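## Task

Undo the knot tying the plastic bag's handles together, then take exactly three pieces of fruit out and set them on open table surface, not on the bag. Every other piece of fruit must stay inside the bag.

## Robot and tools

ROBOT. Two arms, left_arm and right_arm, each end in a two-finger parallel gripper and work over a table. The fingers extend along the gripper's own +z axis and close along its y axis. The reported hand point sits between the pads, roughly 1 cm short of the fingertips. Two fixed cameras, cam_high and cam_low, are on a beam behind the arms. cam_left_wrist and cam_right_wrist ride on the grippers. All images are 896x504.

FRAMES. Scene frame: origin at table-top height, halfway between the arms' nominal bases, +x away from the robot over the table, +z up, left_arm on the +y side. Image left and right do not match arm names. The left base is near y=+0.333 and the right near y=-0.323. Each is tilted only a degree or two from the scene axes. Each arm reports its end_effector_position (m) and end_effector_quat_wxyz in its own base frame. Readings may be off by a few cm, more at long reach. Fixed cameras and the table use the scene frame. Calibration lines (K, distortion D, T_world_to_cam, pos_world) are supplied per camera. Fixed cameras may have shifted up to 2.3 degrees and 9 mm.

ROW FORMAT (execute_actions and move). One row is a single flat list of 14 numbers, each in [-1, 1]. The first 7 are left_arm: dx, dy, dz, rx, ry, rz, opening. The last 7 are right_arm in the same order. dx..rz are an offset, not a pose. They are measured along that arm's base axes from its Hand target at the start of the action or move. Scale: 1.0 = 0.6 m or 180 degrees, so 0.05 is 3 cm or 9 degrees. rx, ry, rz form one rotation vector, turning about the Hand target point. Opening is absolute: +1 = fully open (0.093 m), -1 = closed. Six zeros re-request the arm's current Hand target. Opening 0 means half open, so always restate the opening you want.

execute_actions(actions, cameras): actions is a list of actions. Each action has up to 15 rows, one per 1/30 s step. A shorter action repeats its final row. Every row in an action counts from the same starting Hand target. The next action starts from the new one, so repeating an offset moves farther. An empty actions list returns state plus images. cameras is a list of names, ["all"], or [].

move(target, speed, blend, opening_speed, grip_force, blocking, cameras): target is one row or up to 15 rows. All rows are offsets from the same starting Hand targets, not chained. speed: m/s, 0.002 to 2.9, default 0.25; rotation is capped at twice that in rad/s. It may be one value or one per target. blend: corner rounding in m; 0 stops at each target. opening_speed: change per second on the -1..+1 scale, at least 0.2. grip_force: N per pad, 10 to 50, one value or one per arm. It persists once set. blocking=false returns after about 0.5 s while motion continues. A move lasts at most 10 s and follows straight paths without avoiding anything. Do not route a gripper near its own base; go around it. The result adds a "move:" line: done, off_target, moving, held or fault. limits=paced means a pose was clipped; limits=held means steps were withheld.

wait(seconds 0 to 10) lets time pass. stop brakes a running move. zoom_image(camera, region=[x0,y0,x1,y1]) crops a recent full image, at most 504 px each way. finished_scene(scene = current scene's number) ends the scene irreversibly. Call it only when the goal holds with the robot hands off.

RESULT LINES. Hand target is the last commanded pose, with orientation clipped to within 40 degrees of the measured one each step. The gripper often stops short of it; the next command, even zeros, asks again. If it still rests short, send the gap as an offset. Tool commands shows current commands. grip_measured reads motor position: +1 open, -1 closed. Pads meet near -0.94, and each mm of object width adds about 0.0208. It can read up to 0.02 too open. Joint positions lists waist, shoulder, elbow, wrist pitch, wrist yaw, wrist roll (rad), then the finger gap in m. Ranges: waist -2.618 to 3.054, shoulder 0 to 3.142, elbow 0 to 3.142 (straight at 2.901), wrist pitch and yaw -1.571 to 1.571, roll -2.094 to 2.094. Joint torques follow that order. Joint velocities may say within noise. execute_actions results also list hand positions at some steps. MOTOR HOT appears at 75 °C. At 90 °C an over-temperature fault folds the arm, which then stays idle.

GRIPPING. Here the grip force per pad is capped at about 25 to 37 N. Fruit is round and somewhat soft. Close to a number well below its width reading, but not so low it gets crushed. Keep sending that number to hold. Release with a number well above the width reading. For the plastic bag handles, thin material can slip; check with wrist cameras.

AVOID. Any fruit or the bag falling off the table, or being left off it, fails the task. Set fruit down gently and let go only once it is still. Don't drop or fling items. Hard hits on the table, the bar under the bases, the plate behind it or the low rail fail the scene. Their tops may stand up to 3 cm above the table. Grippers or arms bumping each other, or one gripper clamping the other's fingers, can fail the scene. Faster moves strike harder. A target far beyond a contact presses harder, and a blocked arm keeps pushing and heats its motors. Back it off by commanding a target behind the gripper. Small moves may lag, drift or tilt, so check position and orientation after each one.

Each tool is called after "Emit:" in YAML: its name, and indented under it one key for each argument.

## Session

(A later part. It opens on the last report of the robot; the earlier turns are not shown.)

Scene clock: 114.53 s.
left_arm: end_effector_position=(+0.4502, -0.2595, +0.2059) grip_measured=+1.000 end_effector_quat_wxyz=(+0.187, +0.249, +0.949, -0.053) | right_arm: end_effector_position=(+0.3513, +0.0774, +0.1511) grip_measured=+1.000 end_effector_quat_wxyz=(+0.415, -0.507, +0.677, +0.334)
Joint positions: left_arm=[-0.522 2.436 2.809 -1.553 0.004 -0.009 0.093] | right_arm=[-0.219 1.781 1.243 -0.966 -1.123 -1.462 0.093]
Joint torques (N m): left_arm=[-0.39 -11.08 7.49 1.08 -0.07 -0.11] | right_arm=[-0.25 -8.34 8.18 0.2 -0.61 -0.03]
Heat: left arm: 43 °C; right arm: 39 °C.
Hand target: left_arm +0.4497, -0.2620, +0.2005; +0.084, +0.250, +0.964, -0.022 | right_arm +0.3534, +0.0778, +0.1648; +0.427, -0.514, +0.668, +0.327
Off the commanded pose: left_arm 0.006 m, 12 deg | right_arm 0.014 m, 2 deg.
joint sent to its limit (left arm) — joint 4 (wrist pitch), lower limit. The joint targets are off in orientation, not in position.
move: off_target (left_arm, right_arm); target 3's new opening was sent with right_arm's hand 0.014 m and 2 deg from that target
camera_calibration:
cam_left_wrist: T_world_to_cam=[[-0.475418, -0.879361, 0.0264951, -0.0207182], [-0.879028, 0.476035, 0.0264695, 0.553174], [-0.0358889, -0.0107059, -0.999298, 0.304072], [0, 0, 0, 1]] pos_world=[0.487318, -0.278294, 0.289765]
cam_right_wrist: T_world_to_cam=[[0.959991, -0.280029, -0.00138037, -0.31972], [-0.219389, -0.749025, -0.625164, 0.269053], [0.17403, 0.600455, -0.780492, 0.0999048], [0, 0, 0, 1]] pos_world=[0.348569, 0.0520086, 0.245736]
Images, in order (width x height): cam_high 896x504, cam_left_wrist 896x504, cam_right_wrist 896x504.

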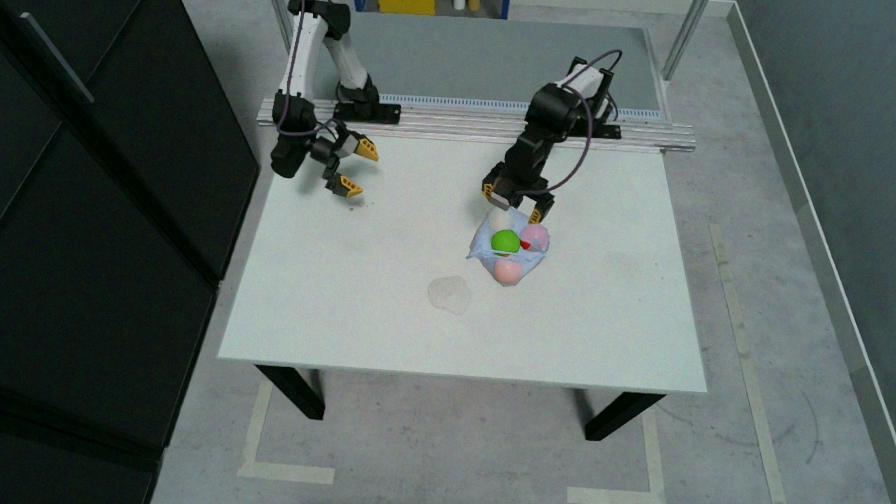

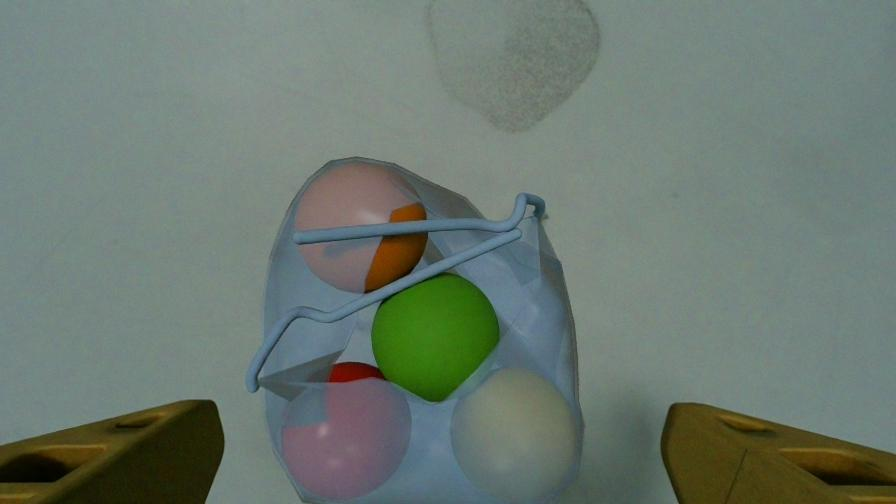

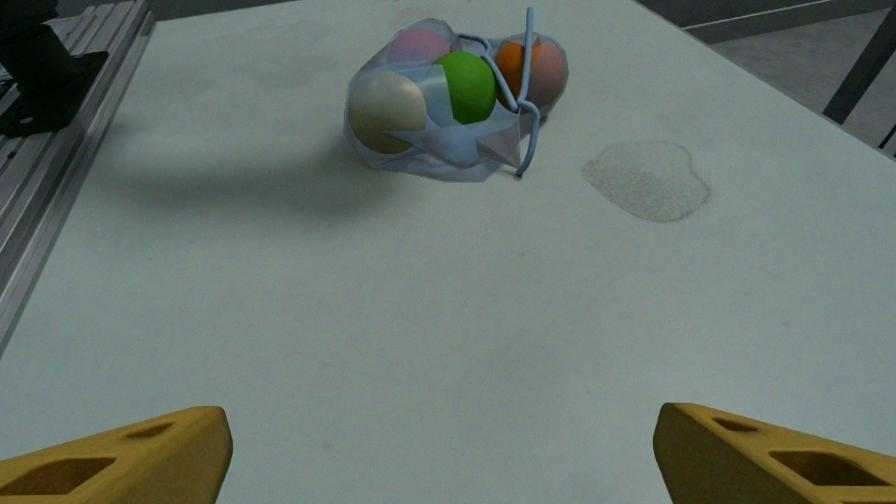

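Emit:
move:
  target: [-0.022,0.014,-0.19,0,0,0,1,0,0,0,0,0,0,1]
  cameras: ["cam_left_wrist","cam_low"]
  speed: 0.15

Scene clock: 117.03 s.
left_arm: end_effector_position=(+0.4359, -0.2513, +0.0756) grip_measured=+1.000 end_effector_quat_wxyz=(+0.068, +0.253, +0.965, -0.021) | right_arm: end_effector_position=(+0.3512, +0.0774, +0.1511) grip_measured=+1.000 end_effector_quat_wxyz=(+0.415, -0.507, +0.677, +0.334)
Joint positions: left_arm=[-0.522 2.42 2.29 -1.299 0.004 -0.009 0.093] | right_arm=[-0.219 1.781 1.243 -0.966 -1.123 -1.462 0.093]
Joint torques (N m): left_arm=[-0.28 -15.8 4.97 0.91 -0.07 -0.11] | right_arm=[-0.2 -8.39 8.1 0.2 -0.6 -0.02]
Heat: left arm: 44 °C; right arm: 39 °C.
Hand target: left_arm +0.4365, -0.2536, +0.0865; +0.084, +0.250, +0.964, -0.022 | right_arm +0.3533, +0.0778, +0.1648; +0.427, -0.514, +0.668, +0.327
Off the commanded pose: left_arm 0.011 m, 2 deg | right_arm 0.014 m, 2 deg.
move: off_target (left_arm, right_arm)
camera_calibration:
cam_left_wrist: T_world_to_cam=[[-0.470434, -0.882225, 0.0192474, -0.0192263], [-0.846426, 0.457296, 0.272844, 0.502617], [-0.249512, 0.112064, -0.961866, 0.294637], [0, 0, 0, 1]] pos_world=[0.489898, -0.279825, 0.146636]
Images, in order (width x height): cam_low 896x504, cam_left_wrist 896x504.

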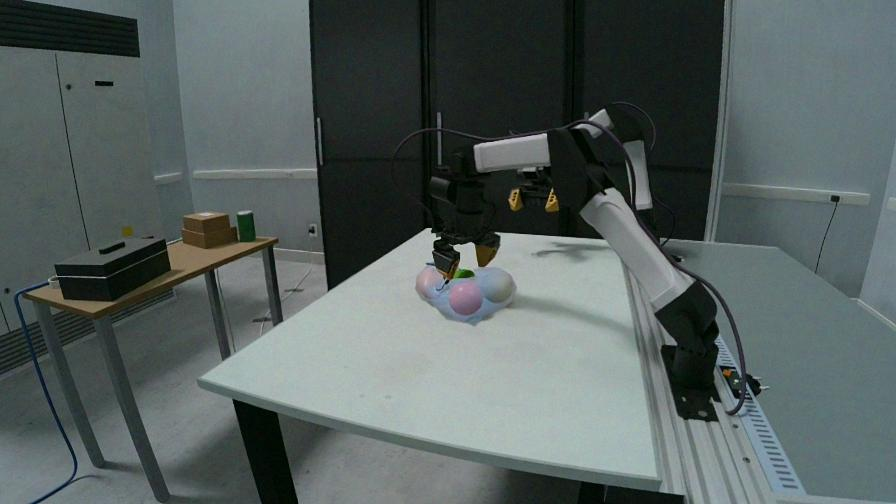

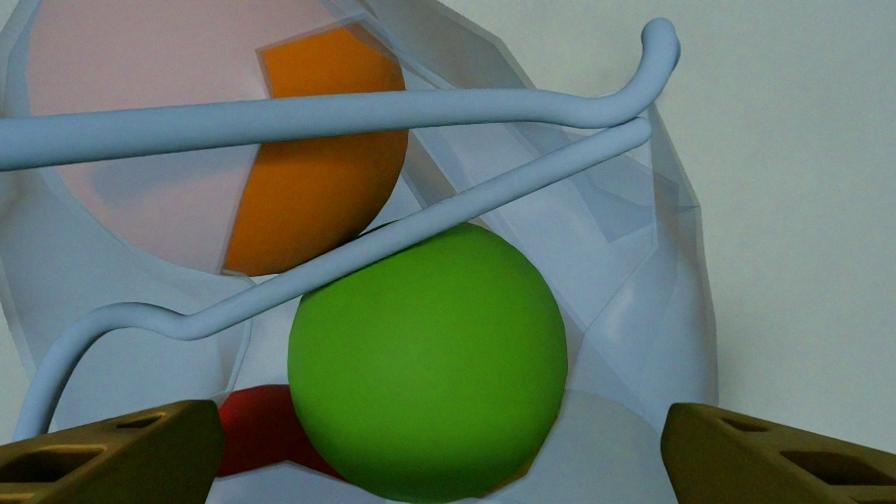

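Emit:
move:
  target:
    - [0,0.007,-0.066,0,0,0,1,0,0,0,0,0,0,1]
    - [0,0.007,-0.066,0,0,0,0.2,0,0,0,0,0,0,1]
  cameras: ["cam_left_wrist","cam_low"]
  speed: 0.06
  opening_speed: 0.6

Scene clock: 120.67 s.
left_arm: end_effector_position=(+0.4349, -0.2500, +0.0317) grip_measured=+0.374 end_effector_quat_wxyz=(+0.068, +0.253, +0.965, -0.019) | right_arm: end_effector_position=(+0.3512, +0.0774, +0.1511) grip_measured=+1.000 end_effector_quat_wxyz=(+0.415, -0.507, +0.677, +0.334)
Joint positions: left_arm=[-0.522 2.409 2.095 -1.117 0.001 -0.009 0.063] | right_arm=[-0.219 1.781 1.243 -0.966 -1.123 -1.462 0.093]
Joint torques (N m): left_arm=[0.38 -16.47 4.92 0.82 0 -0.04] | right_arm=[-0.23 -8.43 8.1 0.2 -0.59 -0.04]
Heat: left arm: 46 °C; right arm: 38 °C.
Hand target: left_arm +0.4365, -0.2494, +0.0469; +0.084, +0.250, +0.964, -0.022 | right_arm +0.3533, +0.0778, +0.1648; +0.427, -0.514, +0.668, +0.327
Off the commanded pose: left_arm 0.015 m, 2 deg | right_arm 0.014 m, 2 deg.
move: off_target (left_arm, right_arm); target 2's new opening was sent with left_arm's hand 0.016 m and 2 deg from that target
camera_calibration:
cam_left_wrist: T_world_to_cam=[[-0.469999, -0.882524, 0.015868, -0.0179162], [-0.846847, 0.455922, 0.273833, 0.513012], [-0.248899, 0.115263, -0.961646, 0.25262], [0, 0, 0, 1]] pos_world=[0.488899, -0.278823, 0.102736]
Images, in order (width x height): cam_low 896x504, cam_left_wrist 896x504.

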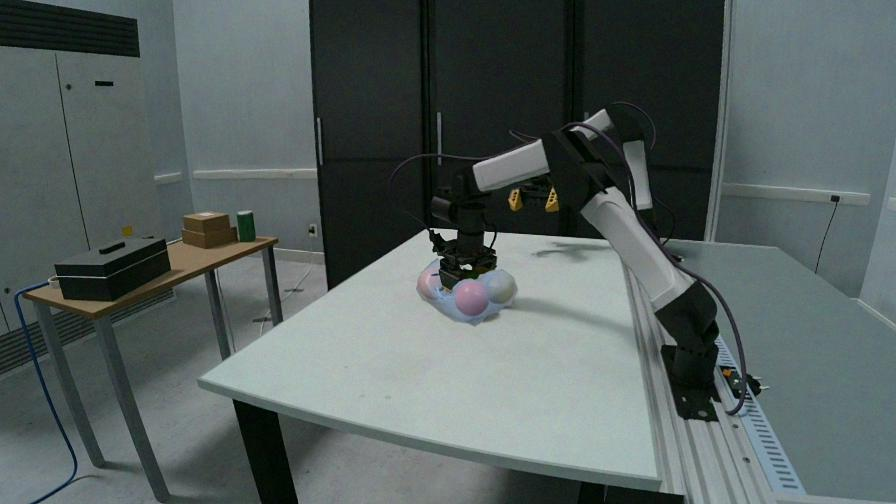

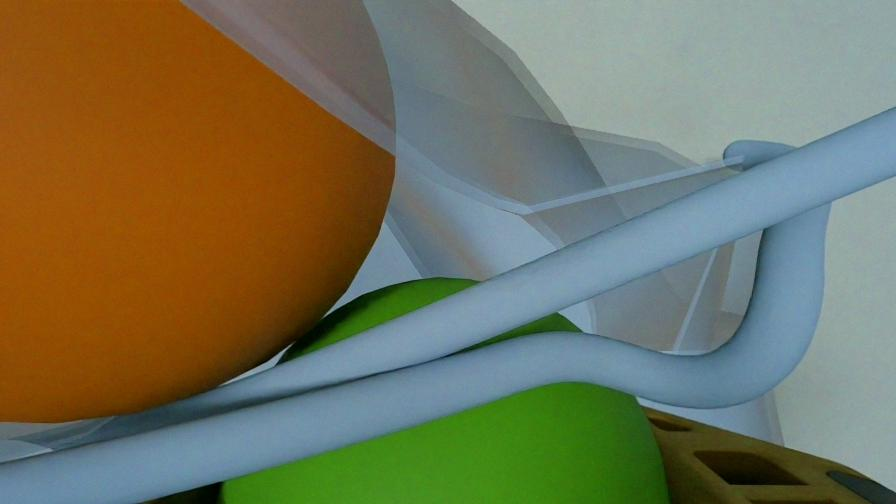

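Emit:
move:
  target: [-0.03,0,0.25,0,0,0,0.1,0,0,0,0,0,0,1]
  cameras: ["all"]
  speed: 0.08

Scene clock: 123.33 s.
left_arm: end_effector_position=(+0.4249, -0.2443, +0.1738) grip_measured=+0.374 end_effector_quat_wxyz=(+0.111, +0.247, +0.962, -0.031) | right_arm: end_effector_position=(+0.3512, +0.0774, +0.1511) grip_measured=+1.000 end_effector_quat_wxyz=(+0.415, -0.507, +0.677, +0.334)
Joint positions: left_arm=[-0.522 2.362 2.576 -1.553 0.001 -0.019 0.063] | right_arm=[-0.219 1.781 1.243 -0.966 -1.123 -1.462 0.093]
Joint torques (N m): left_arm=[-1.24 -15.41 7.66 0.77 -0.05 -0.1] | right_arm=[-0.21 -8.5 8.08 0.19 -0.58 -0.03]
Heat: left arm: 47 °C; right arm: 38 °C.
Hand target: left_arm +0.4186, -0.2495, +0.1969; +0.084, +0.250, +0.964, -0.022 | right_arm +0.3533, +0.0778, +0.1648; +0.427, -0.514, +0.668, +0.327
Off the commanded pose: left_arm 0.025 m, 3 deg | right_arm 0.014 m, 2 deg.
joint sent to its limit (left arm) — joint 4 (wrist pitch), lower limit. The joint targets are off in orientation, not in position.
move: off_target (left_arm, right_arm)
camera_calibration:
cam_left_wrist: T_world_to_cam=[[-0.462507, -0.886365, 0.0210924, -0.0247787], [-0.869479, 0.458094, 0.184814, 0.488686], [-0.173475, 0.0671382, -0.982547, 0.345872], [0, 0, 0, 1]] pos_world=[0.473442, -0.269048, 0.250042]
cam_right_wrist: T_world_to_cam=[[0.959982, -0.280056, -0.00168999, -0.31964], [-0.219592, -0.748948, -0.625185, 0.269125], [0.173821, 0.600537, -0.780475, 0.0999688], [0, 0, 0, 1]] pos_world=[0.34857, 0.0520082, 0.245736]

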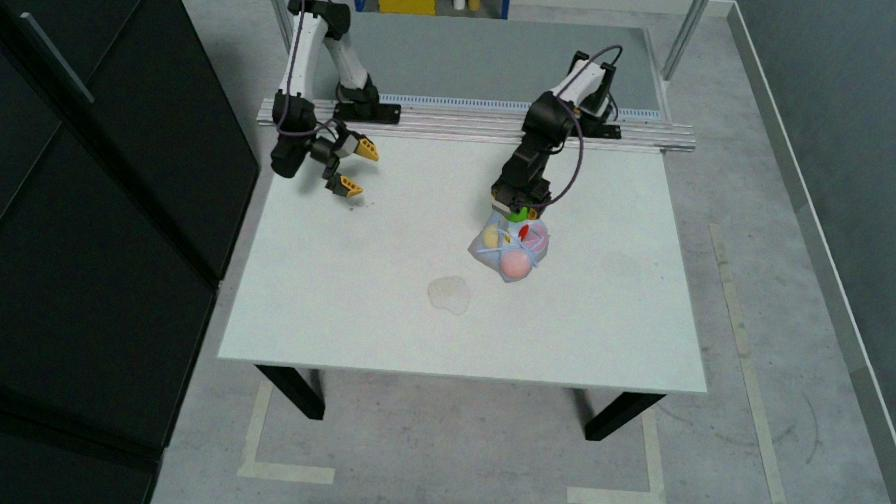

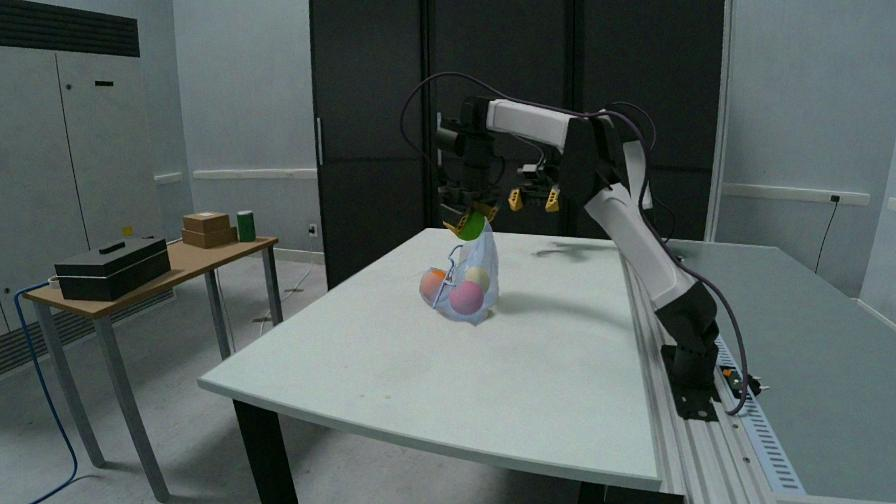

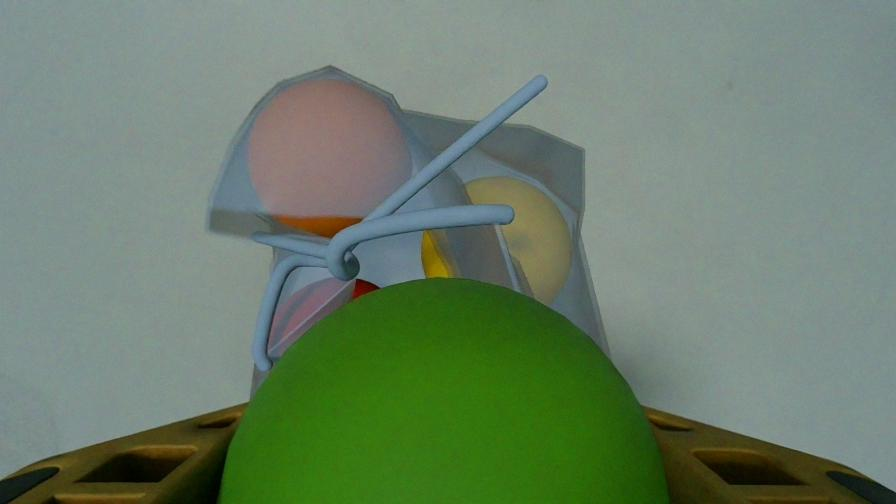

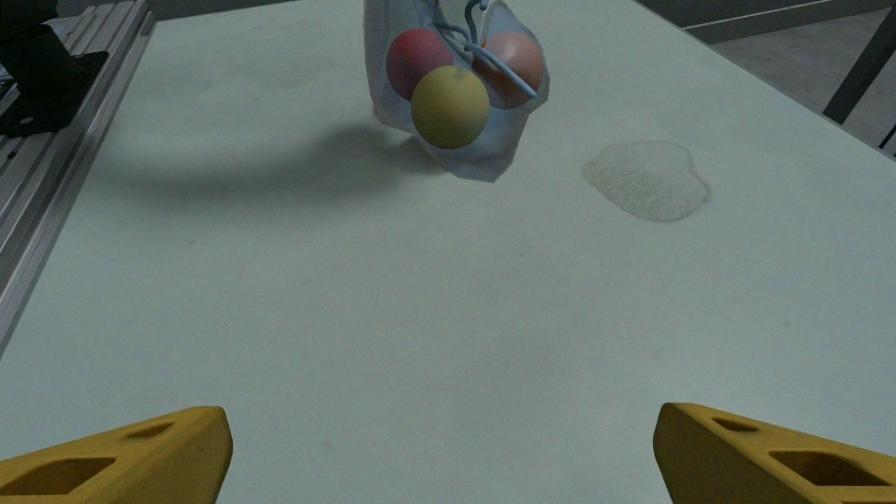

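Emit:
zoom_image:
  camera: "cam_low"
  region: [400, 190, 530, 330]

Emit:
zoom_image:
  camera: "cam_high"
  region: [450, 180, 570, 290]

Scaled by 3.600 from the camera's 896x504 image, which has a finer 1280x720 frame.

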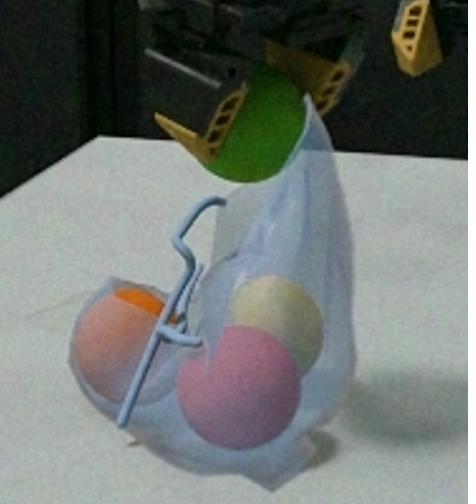

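Scaled by 4.200 from the camera's 896x504 image, which has a finer 1280x720 frame.

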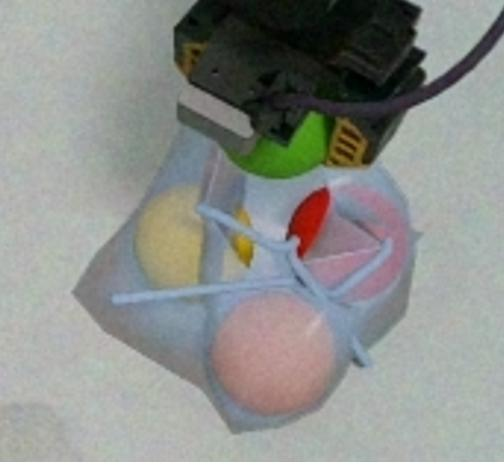

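Emit:
move:
  target:
    - [-0.18,0.04,0.0,0,0,0,0.1,0,0,0,0,0,0,1]
    - [-0.2,0.05,-0.24,0,0,0,0.1,0,0,0,0,0,0,1]
  cameras: ["all"]
  speed: 0.1

Emit:
zoom_image:
  camera: "cam_low"
  region: [400, 190, 580, 330]

Scene clock: 128.73 s.
left_arm: end_effector_position=(+0.2996, -0.2161, +0.0520) grip_measured=+0.374 end_effector_quat_wxyz=(+0.075, +0.250, +0.965, -0.022) | right_arm: end_effector_position=(+0.3512, +0.0774, +0.1511) grip_measured=+1.000 end_effector_quat_wxyz=(+0.415, -0.507, +0.677, +0.334)
Joint positions: left_arm=[-0.631 1.845 1.298 -0.868 -0.014 -0.124 0.063] | right_arm=[-0.219 1.781 1.243 -0.966 -1.123 -1.462 0.093]
Joint torques (N m): left_arm=[-0.84 -9.69 4.92 0.98 -0.11 -0.12] | right_arm=[-0.25 -8.44 8.12 0.21 -0.58 -0.03]
Heat: left arm: 48 °C; right arm: 38 °C.
Hand target: left_arm +0.2985, -0.2194, +0.0530; +0.084, +0.250, +0.964, -0.022 | right_arm +0.3533, +0.0778, +0.1648; +0.427, -0.514, +0.668, +0.327
Off the commanded pose: left_arm 0.004 m, 1 deg | right_arm 0.014 m, 2 deg.
move: off_target (right_arm)
camera_calibration:
cam_left_wrist: T_world_to_cam=[[-0.46468, -0.885262, 0.0196052, -0.0542937], [-0.852935, 0.453439, 0.258641, 0.379511], [-0.237855, 0.103463, -0.965775, 0.228862], [0, 0, 0, 1]] pos_world=[0.352905, -0.243828, 0.123937]
cam_right_wrist: T_world_to_cam=[[0.959982, -0.280056, -0.00168999, -0.31964], [-0.219592, -0.748948, -0.625185, 0.269125], [0.173821, 0.600537, -0.780475, 0.0999688], [0, 0, 0, 1]] pos_world=[0.34857, 0.0520082, 0.245736]

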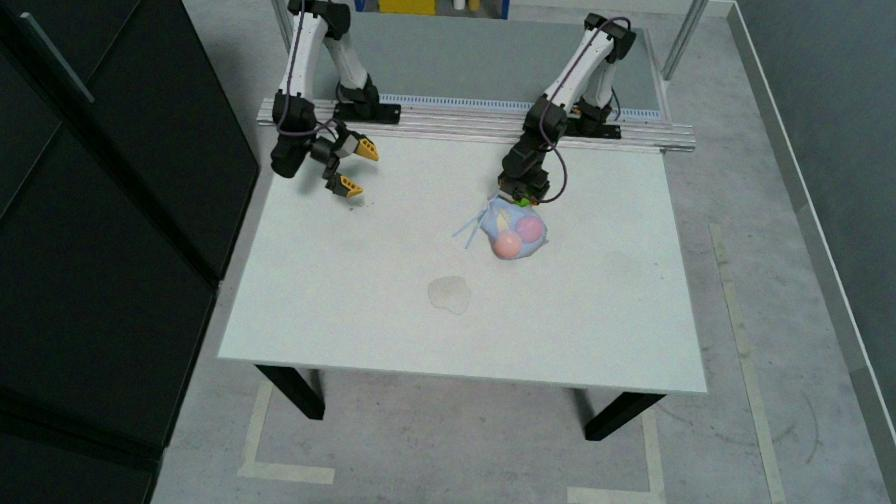

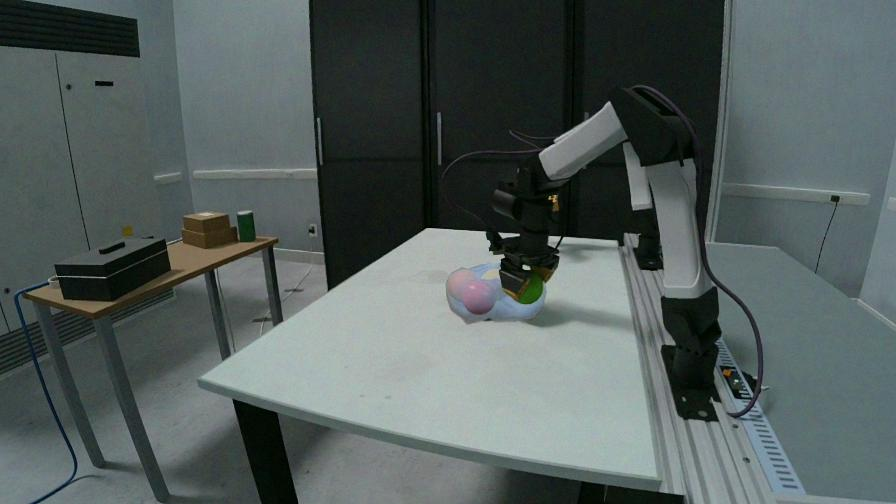

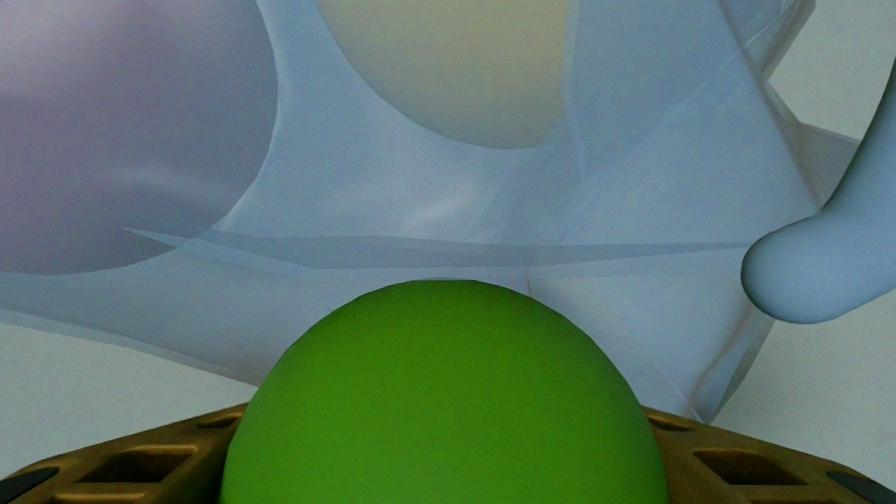

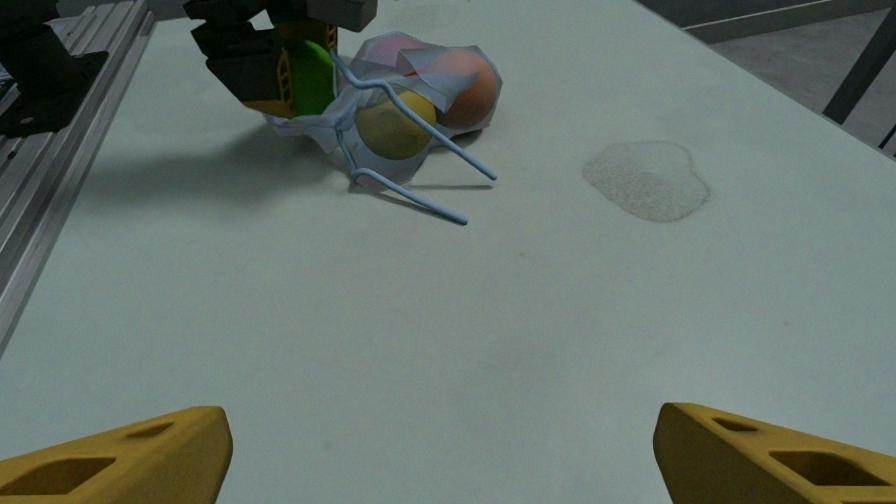

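Scaled by 2.800 from the camera's 896x504 image, which has a finer 1280x720 frame.

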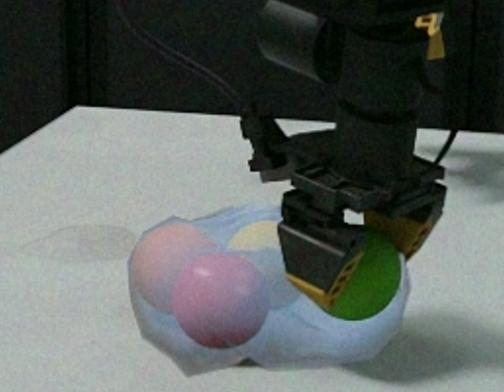

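Emit:
move:
  target:
    - [0,0,-0.018,0,0,0,0.1,0,0,0,0,0,0,1]
    - [0,0,-0.018,0,0,0,1,0,0,0,0,0,0,1]
    - [0,0,0.28,0,0,0,1,0,0,0,0,0,0,1]
  cameras: ["cam_left_wrist","cam_low"]
  speed: 0.1
  opening_speed: 0.8

Emit:
zoom_image:
  camera: "cam_low"
  region: [400, 190, 580, 330]

Scene clock: 134.60 s.
left_arm: end_effector_position=(+0.2998, -0.2161, +0.2226) grip_measured=+1.000 end_effector_quat_wxyz=(+0.090, +0.249, +0.964, -0.028) | right_arm: end_effector_position=(+0.3512, +0.0774, +0.1511) grip_measured=+1.000 end_effector_quat_wxyz=(+0.415, -0.507, +0.677, +0.334)
Joint positions: left_arm=[-0.631 1.837 1.972 -1.517 -0.015 -0.124 0.093] | right_arm=[-0.219 1.781 1.243 -0.966 -1.123 -1.462 0.093]
Joint torques (N m): left_arm=[-0.85 -7.25 7.65 0.7 -0.09 -0.1] | right_arm=[-0.23 -8.38 8.1 0.21 -0.59 -0.04]
Heat: left arm: 46 °C; right arm: 37 °C.
Hand target: left_arm +0.2986, -0.2194, +0.2210; +0.084, +0.250, +0.964, -0.022 | right_arm +0.3533, +0.0778, +0.1648; +0.427, -0.514, +0.668, +0.327
Off the commanded pose: left_arm 0.004 m, 1 deg | right_arm 0.014 m, 2 deg.
move: off_target (right_arm)
camera_calibration:
cam_left_wrist: T_world_to_cam=[[-0.46514, -0.884919, 0.0237101, -0.0582052], [-0.859615, 0.457912, 0.226669, 0.345519], [-0.211441, 0.0850514, -0.973683, 0.383468], [0, 0, 0, 1]] pos_world=[0.351021, -0.242339, 0.296438]
Images, in order (width x height): cam_low 896x504, cam_left_wrist 896x504.

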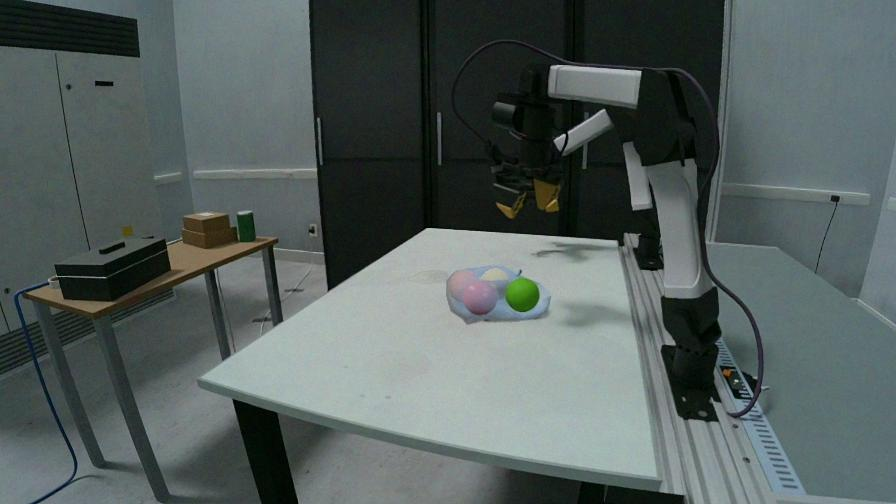

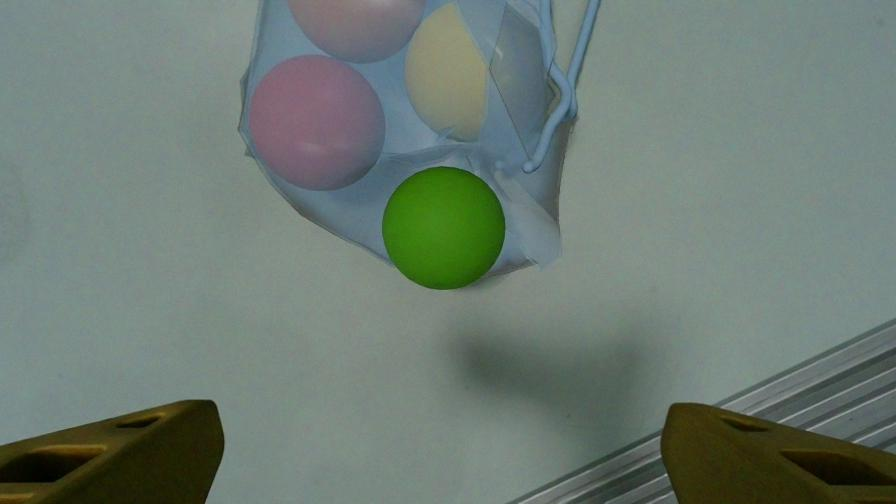

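Scaled by 2.800 from the camera's 896x504 image, which has a finer 1280x720 frame.

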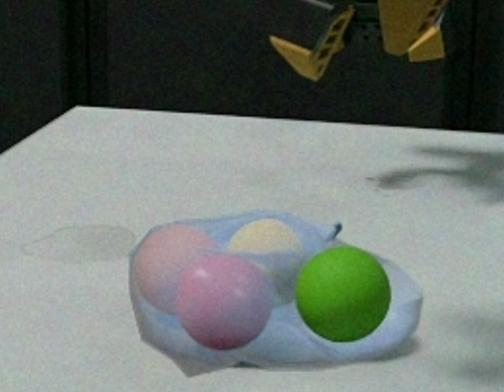

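Emit:
move:
  target:
    - [0.013,-0.011,-0.2,0,0,0,1,0,0,0,0,0,0,1]
    - [0.013,-0.011,-0.285,0,0,0,1,0,0,0,0,0,0,1]
    - [0.013,-0.011,-0.285,0,0,0,0.1,0,0,0,0,0,0,1]
    - [0.013,-0.011,-0.1,0,0,0,0.1,0,0,0,0,0,0,1]
  cameras: ["cam_left_wrist","cam_low"]
  speed: 0.1
  opening_speed: 0.8

Emit:
zoom_image:
  camera: "cam_low"
  region: [400, 190, 580, 330]

Scene clock: 141.70 s.
left_arm: end_effector_position=(+0.3080, -0.2222, +0.1461) grip_measured=+0.105 end_effector_quat_wxyz=(+0.068, +0.249, +0.966, -0.019) | right_arm: end_effector_position=(+0.3512, +0.0774, +0.1511) grip_measured=+1.000 end_effector_quat_wxyz=(+0.415, -0.507, +0.677, +0.334)
Joint positions: left_arm=[-0.631 1.856 1.692 -1.266 -0.015 -0.126 0.05] | right_arm=[-0.219 1.781 1.243 -0.966 -1.123 -1.462 0.093]
Joint torques (N m): left_arm=[-0.94 -10.95 8.34 0.61 -0.1 -0.1] | right_arm=[-0.2 -8.38 8.17 0.2 -0.59 -0.04]
Heat: left arm: 45 °C; right arm: 37 °C.
Hand target: left_arm +0.3064, -0.2260, +0.1610; +0.084, +0.250, +0.964, -0.022 | right_arm +0.3533, +0.0778, +0.1648; +0.427, -0.514, +0.668, +0.327
Off the commanded pose: left_arm 0.015 m, 2 deg | right_arm 0.014 m, 2 deg.
move: off_target (left_arm, right_arm)
camera_calibration:
cam_left_wrist: T_world_to_cam=[[-0.462716, -0.886344, 0.016993, -0.0579667], [-0.850802, 0.449384, 0.272377, 0.361508], [-0.249056, 0.111576, -0.962041, 0.327031], [0, 0, 0, 1]] pos_world=[0.362199, -0.250323, 0.217136]
Images, in order (width x height): cam_low 896x504, cam_left_wrist 896x504.

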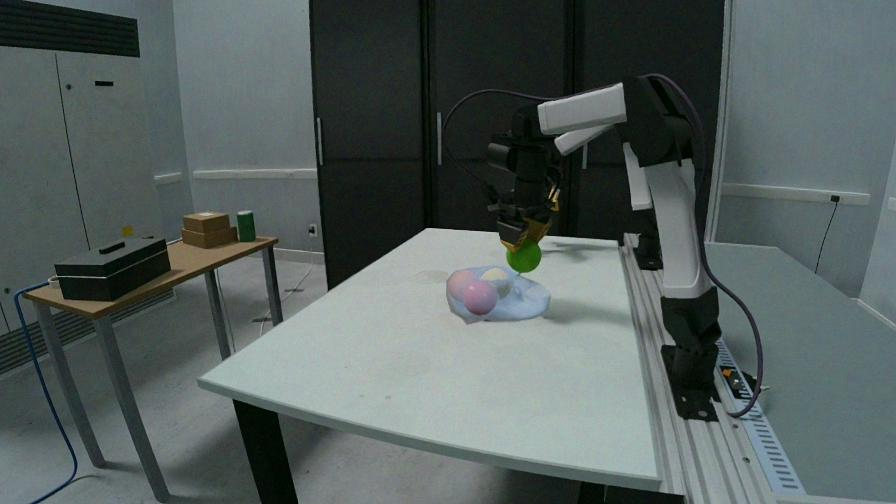

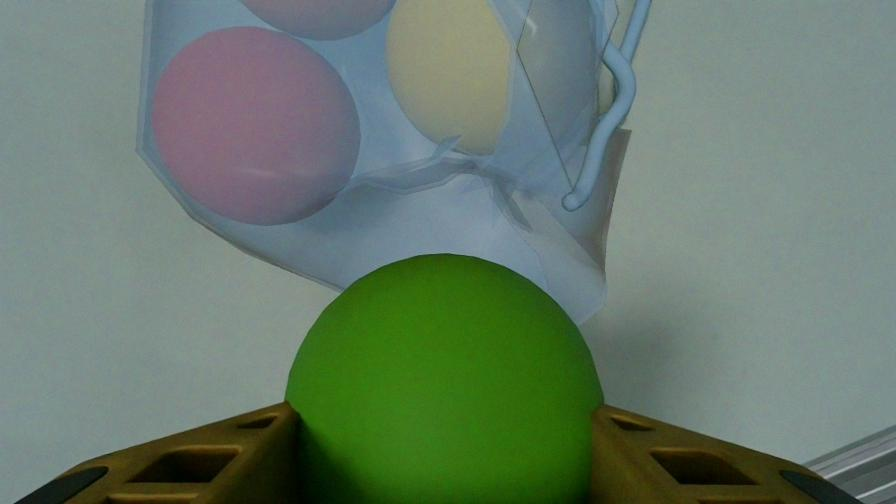

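Scaled by 2.800 from the camera's 896x504 image, which has a finer 1280x720 frame.

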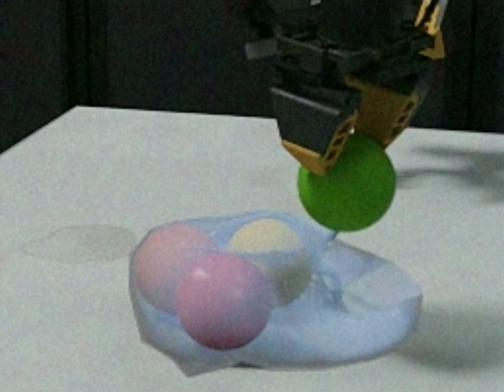

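Emit:
move:
  target:
    - [0.12,0.4,0,0,0,0,0.1,0,0,0,0,0,0,1]
    - [0.12,0.4,-0.188,0,0,0,0.1,0,0,0,0,0,0,1]
  speed: 0.2

Emit:
move:
  target: [0,0,0,0,0,0,0.6,0,0,0,0,0,0,1]
  opening_speed: 0.5
  cameras: ["cam_left_wrist","cam_low"]

Scene clock: 145.20 s.
left_arm: end_effector_position=(+0.3713, +0.0146, +0.0611) grip_measured=+0.105 end_effector_quat_wxyz=(+0.076, +0.242, +0.967, -0.026) | right_arm: end_effector_position=(+0.3512, +0.0774, +0.1511) grip_measured=+1.000 end_effector_quat_wxyz=(+0.415, -0.507, +0.677, +0.334)
Joint positions: left_arm=[0.084 1.866 1.363 -0.94 0.098 0.568 0.05] | right_arm=[-0.219 1.781 1.243 -0.966 -1.123 -1.462 0.093]
Joint torques (N m): left_arm=[-0.09 -7.36 4.1 1.29 0.1 0.11] | right_arm=[-0.2 -8.39 8.17 0.22 -0.6 -0.04]
Heat: left arm: 44 °C; right arm: 37 °C.
Hand target: left_arm +0.3783, +0.0140, +0.0481; +0.084, +0.250, +0.964, -0.022 | right_arm +0.3533, +0.0778, +0.1648; +0.427, -0.514, +0.668, +0.327
Off the commanded pose: left_arm 0.015 m, 1 deg | right_arm 0.014 m, 2 deg.
move: off_target (left_arm, right_arm)

Scene clock: 146.50 s.
left_arm: end_effector_position=(+0.3810, +0.0141, +0.0591) grip_measured=+0.598 end_effector_quat_wxyz=(+0.096, +0.243, +0.965, -0.024) | right_arm: end_effector_position=(+0.3512, +0.0774, +0.1511) grip_measured=+1.000 end_effector_quat_wxyz=(+0.415, -0.507, +0.677, +0.334)
Joint positions: left_arm=[0.084 1.871 1.356 -0.889 0.107 0.568 0.074] | right_arm=[-0.219 1.781 1.243 -0.966 -1.123 -1.462 0.093]
Joint torques (N m): left_arm=[-0.14 -7.68 4.82 0.9 0.03 0.12] | right_arm=[-0.2 -8.43 8.02 0.21 -0.58 -0.05]
Heat: left arm: 44 °C; right arm: 37 °C.
Hand target: left_arm +0.3783, +0.0139, +0.0480; +0.084, +0.250, +0.964, -0.022 | right_arm +0.3533, +0.0778, +0.1648; +0.427, -0.514, +0.668, +0.327
Off the commanded pose: left_arm 0.011 m, 2 deg | right_arm 0.014 m, 2 deg.
move: off_target (left_arm, right_arm)
camera_calibration:
cam_left_wrist: T_world_to_cam=[[-0.452426, -0.89168, 0.0147408, 0.183028], [-0.868846, 0.444446, 0.218114, 0.351257], [-0.201039, 0.085873, -0.975812, 0.218026], [0, 0, 0, 1]] pos_world=[0.431826, -0.0116348, 0.13344]
Images, in order (width x height): cam_low 896x504, cam_left_wrist 896x504.

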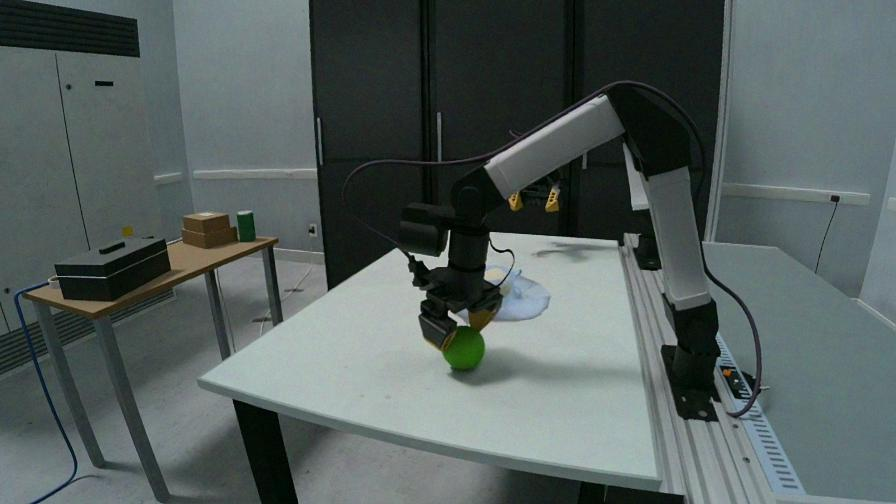

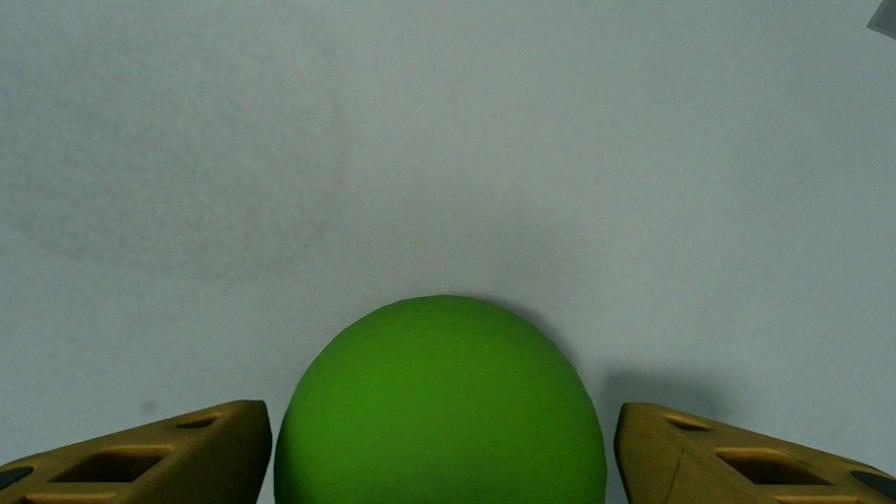

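Emit:
move:
  target:
    - [0,0,0.2,0,0,0,1,0,0,0,0,0,0,1]
    - [0.02,-0.44,0.37,0,0,0,1,0,0,0,0,0,0,1]
  speed: 0.2
  cameras: ["cam_left_wrist","cam_high"]

Emit:
zoom_image:
  camera: "cam_left_wrist"
  region: [280, 100, 680, 400]

Scene clock: 150.53 s.
left_arm: end_effector_position=(+0.3885, -0.2488, +0.2750) grip_measured=+1.000 end_effector_quat_wxyz=(+0.210, +0.251, +0.943, -0.065) | right_arm: end_effector_position=(+0.3512, +0.0774, +0.1511) grip_measured=+1.000 end_effector_quat_wxyz=(+0.415, -0.507, +0.677, +0.334)
Joint positions: left_arm=[-0.571 2.124 2.55 -1.552 -0.004 -0.051 0.093] | right_arm=[-0.219 1.781 1.243 -0.966 -1.123 -1.462 0.093]
Joint torques (N m): left_arm=[-0.02 -8.77 7.36 1.18 -0.09 -0.13] | right_arm=[-0.17 -8.35 8.06 0.21 -0.6 -0.06]
Heat: left arm: 43 °C; right arm: 37 °C.
Hand target: left_arm +0.3902, -0.2500, +0.2701; +0.084, +0.250, +0.964, -0.022 | right_arm +0.3533, +0.0778, +0.1648; +0.427, -0.514, +0.668, +0.327
Off the commanded pose: left_arm 0.005 m, 16 deg | right_arm 0.014 m, 2 deg.
joint sent to its limit (left arm) — joint 4 (wrist pitch), lower limit. The joint targets are off in orientation, not in position.
move: off_target (left_arm, right_arm)
camera_calibration:
cam_left_wrist: T_world_to_cam=[[-0.483554, -0.874476, 0.0383044, -0.0414092], [-0.875304, 0.482872, -0.0260277, 0.506728], [0.0042645, -0.0461138, -0.998927, 0.346571], [0, 0, 0, 1]] pos_world=[0.42204, -0.264914, 0.360974]
Images, in order (width x height): cam_high 896x504, cam_left_wrist 896x504.

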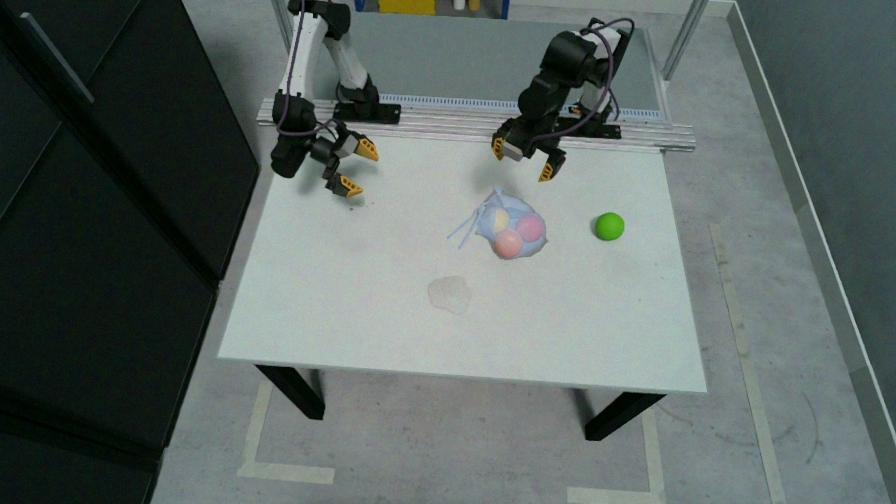

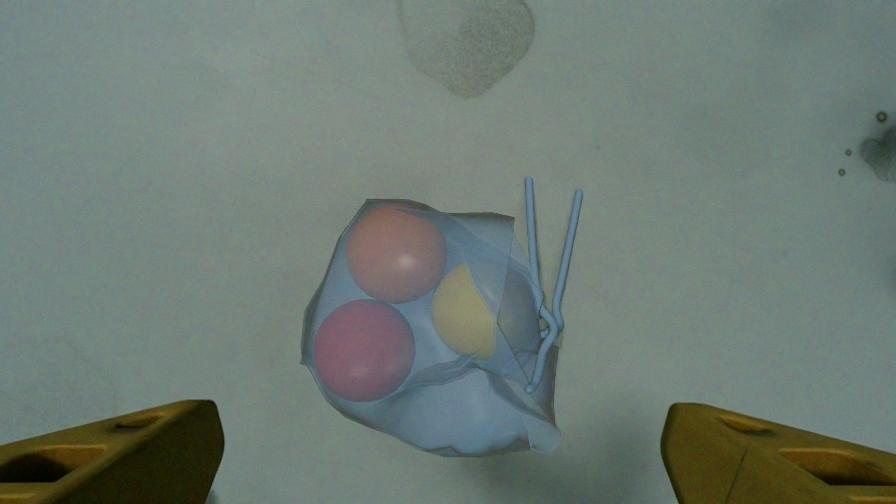

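Scaled by 1.260 from the camera's 896x504 image, which has a finer 1280x720 frame.

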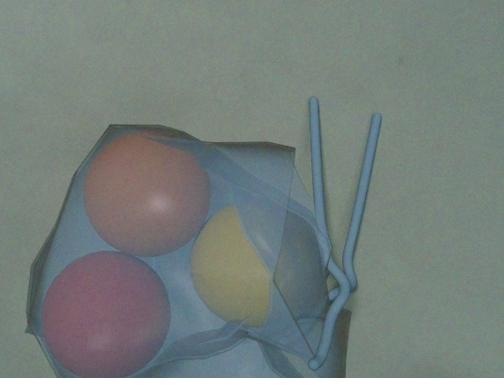

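Emit:
move:
  target: [-0.12,-0.083,-0.27,0,0,0,-0.1,0,0,0,0,0,0,1]
  speed: 0.2
  cameras: ["cam_left_wrist","cam_low"]

Emit:
zoom_image:
  camera: "cam_low"
  region: [400, 190, 580, 330]

Scene clock: 153.83 s.
left_arm: end_effector_position=(+0.3189, -0.2979, +0.1123) grip_measured=-0.098 end_effector_quat_wxyz=(+0.081, +0.252, +0.964, -0.024) | right_arm: end_effector_position=(+0.3512, +0.0774, +0.1511) grip_measured=+1.000 end_effector_quat_wxyz=(+0.415, -0.507, +0.677, +0.334)
Joint positions: left_arm=[-0.765 2.06 1.839 -1.184 -0.036 -0.25 0.04] | right_arm=[-0.219 1.781 1.243 -0.966 -1.123 -1.462 0.093]
Joint torques (N m): left_arm=[-0.42 -10.8 5.07 0.98 -0.12 -0.12] | right_arm=[-0.23 -8.31 8.13 0.22 -0.59 -0.05]
Heat: left arm: 43 °C; right arm: 37 °C.
Hand target: left_arm +0.3182, -0.2999, +0.1081; +0.084, +0.250, +0.964, -0.022 | right_arm +0.3533, +0.0778, +0.1648; +0.427, -0.514, +0.668, +0.327
Off the commanded pose: left_arm 0.005 m, 1 deg | right_arm 0.014 m, 2 deg.
move: off_target (right_arm)
camera_calibration:
cam_left_wrist: T_world_to_cam=[[-0.469958, -0.882443, 0.020814, -0.116397], [-0.853191, 0.460172, 0.245574, 0.420938], [-0.226283, 0.097651, -0.969154, 0.295088], [0, 0, 0, 1]] pos_world=[0.371212, -0.325233, 0.185037]
Images, in order (width x height): cam_low 896x504, cam_left_wrist 896x504.

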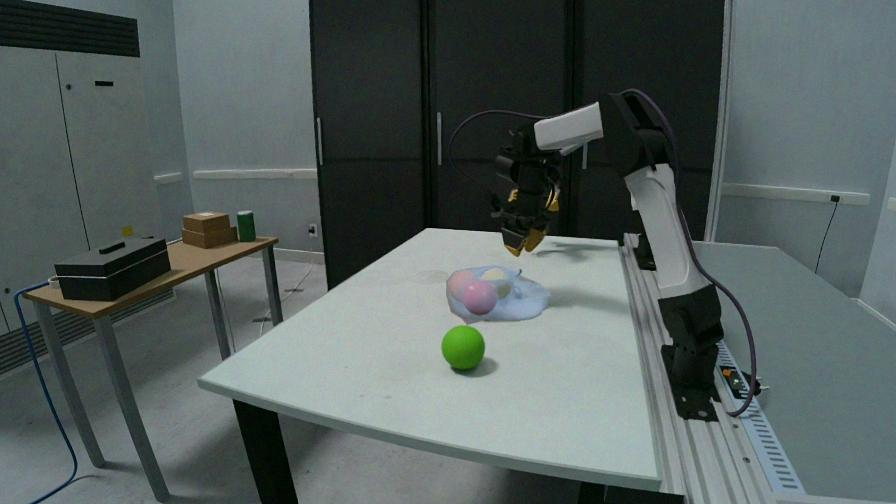

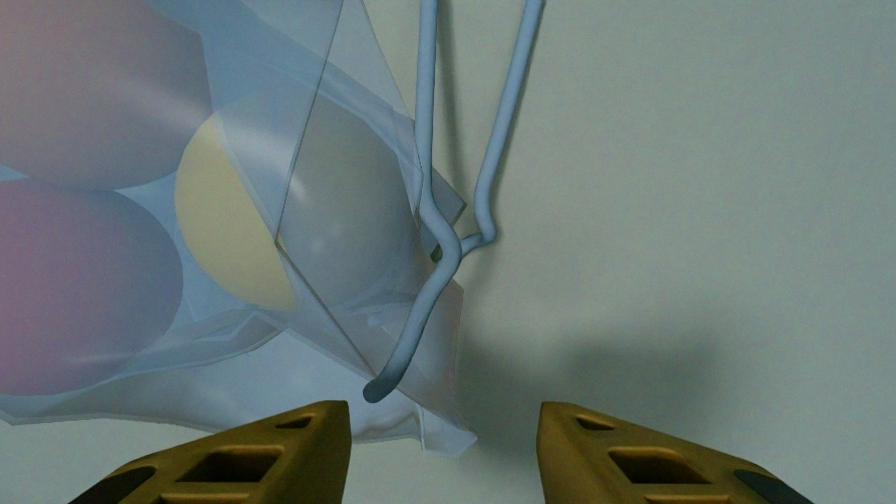

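Scaled by 2.800 from the camera's 896x504 image, which has a finer 1280x720 frame.

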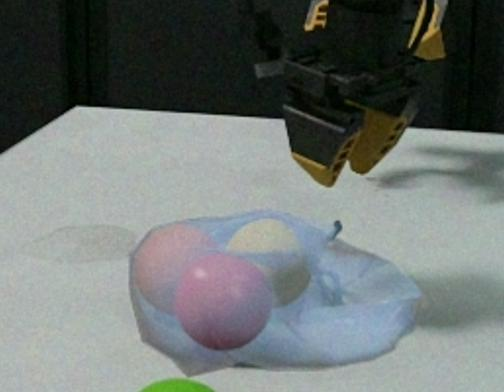

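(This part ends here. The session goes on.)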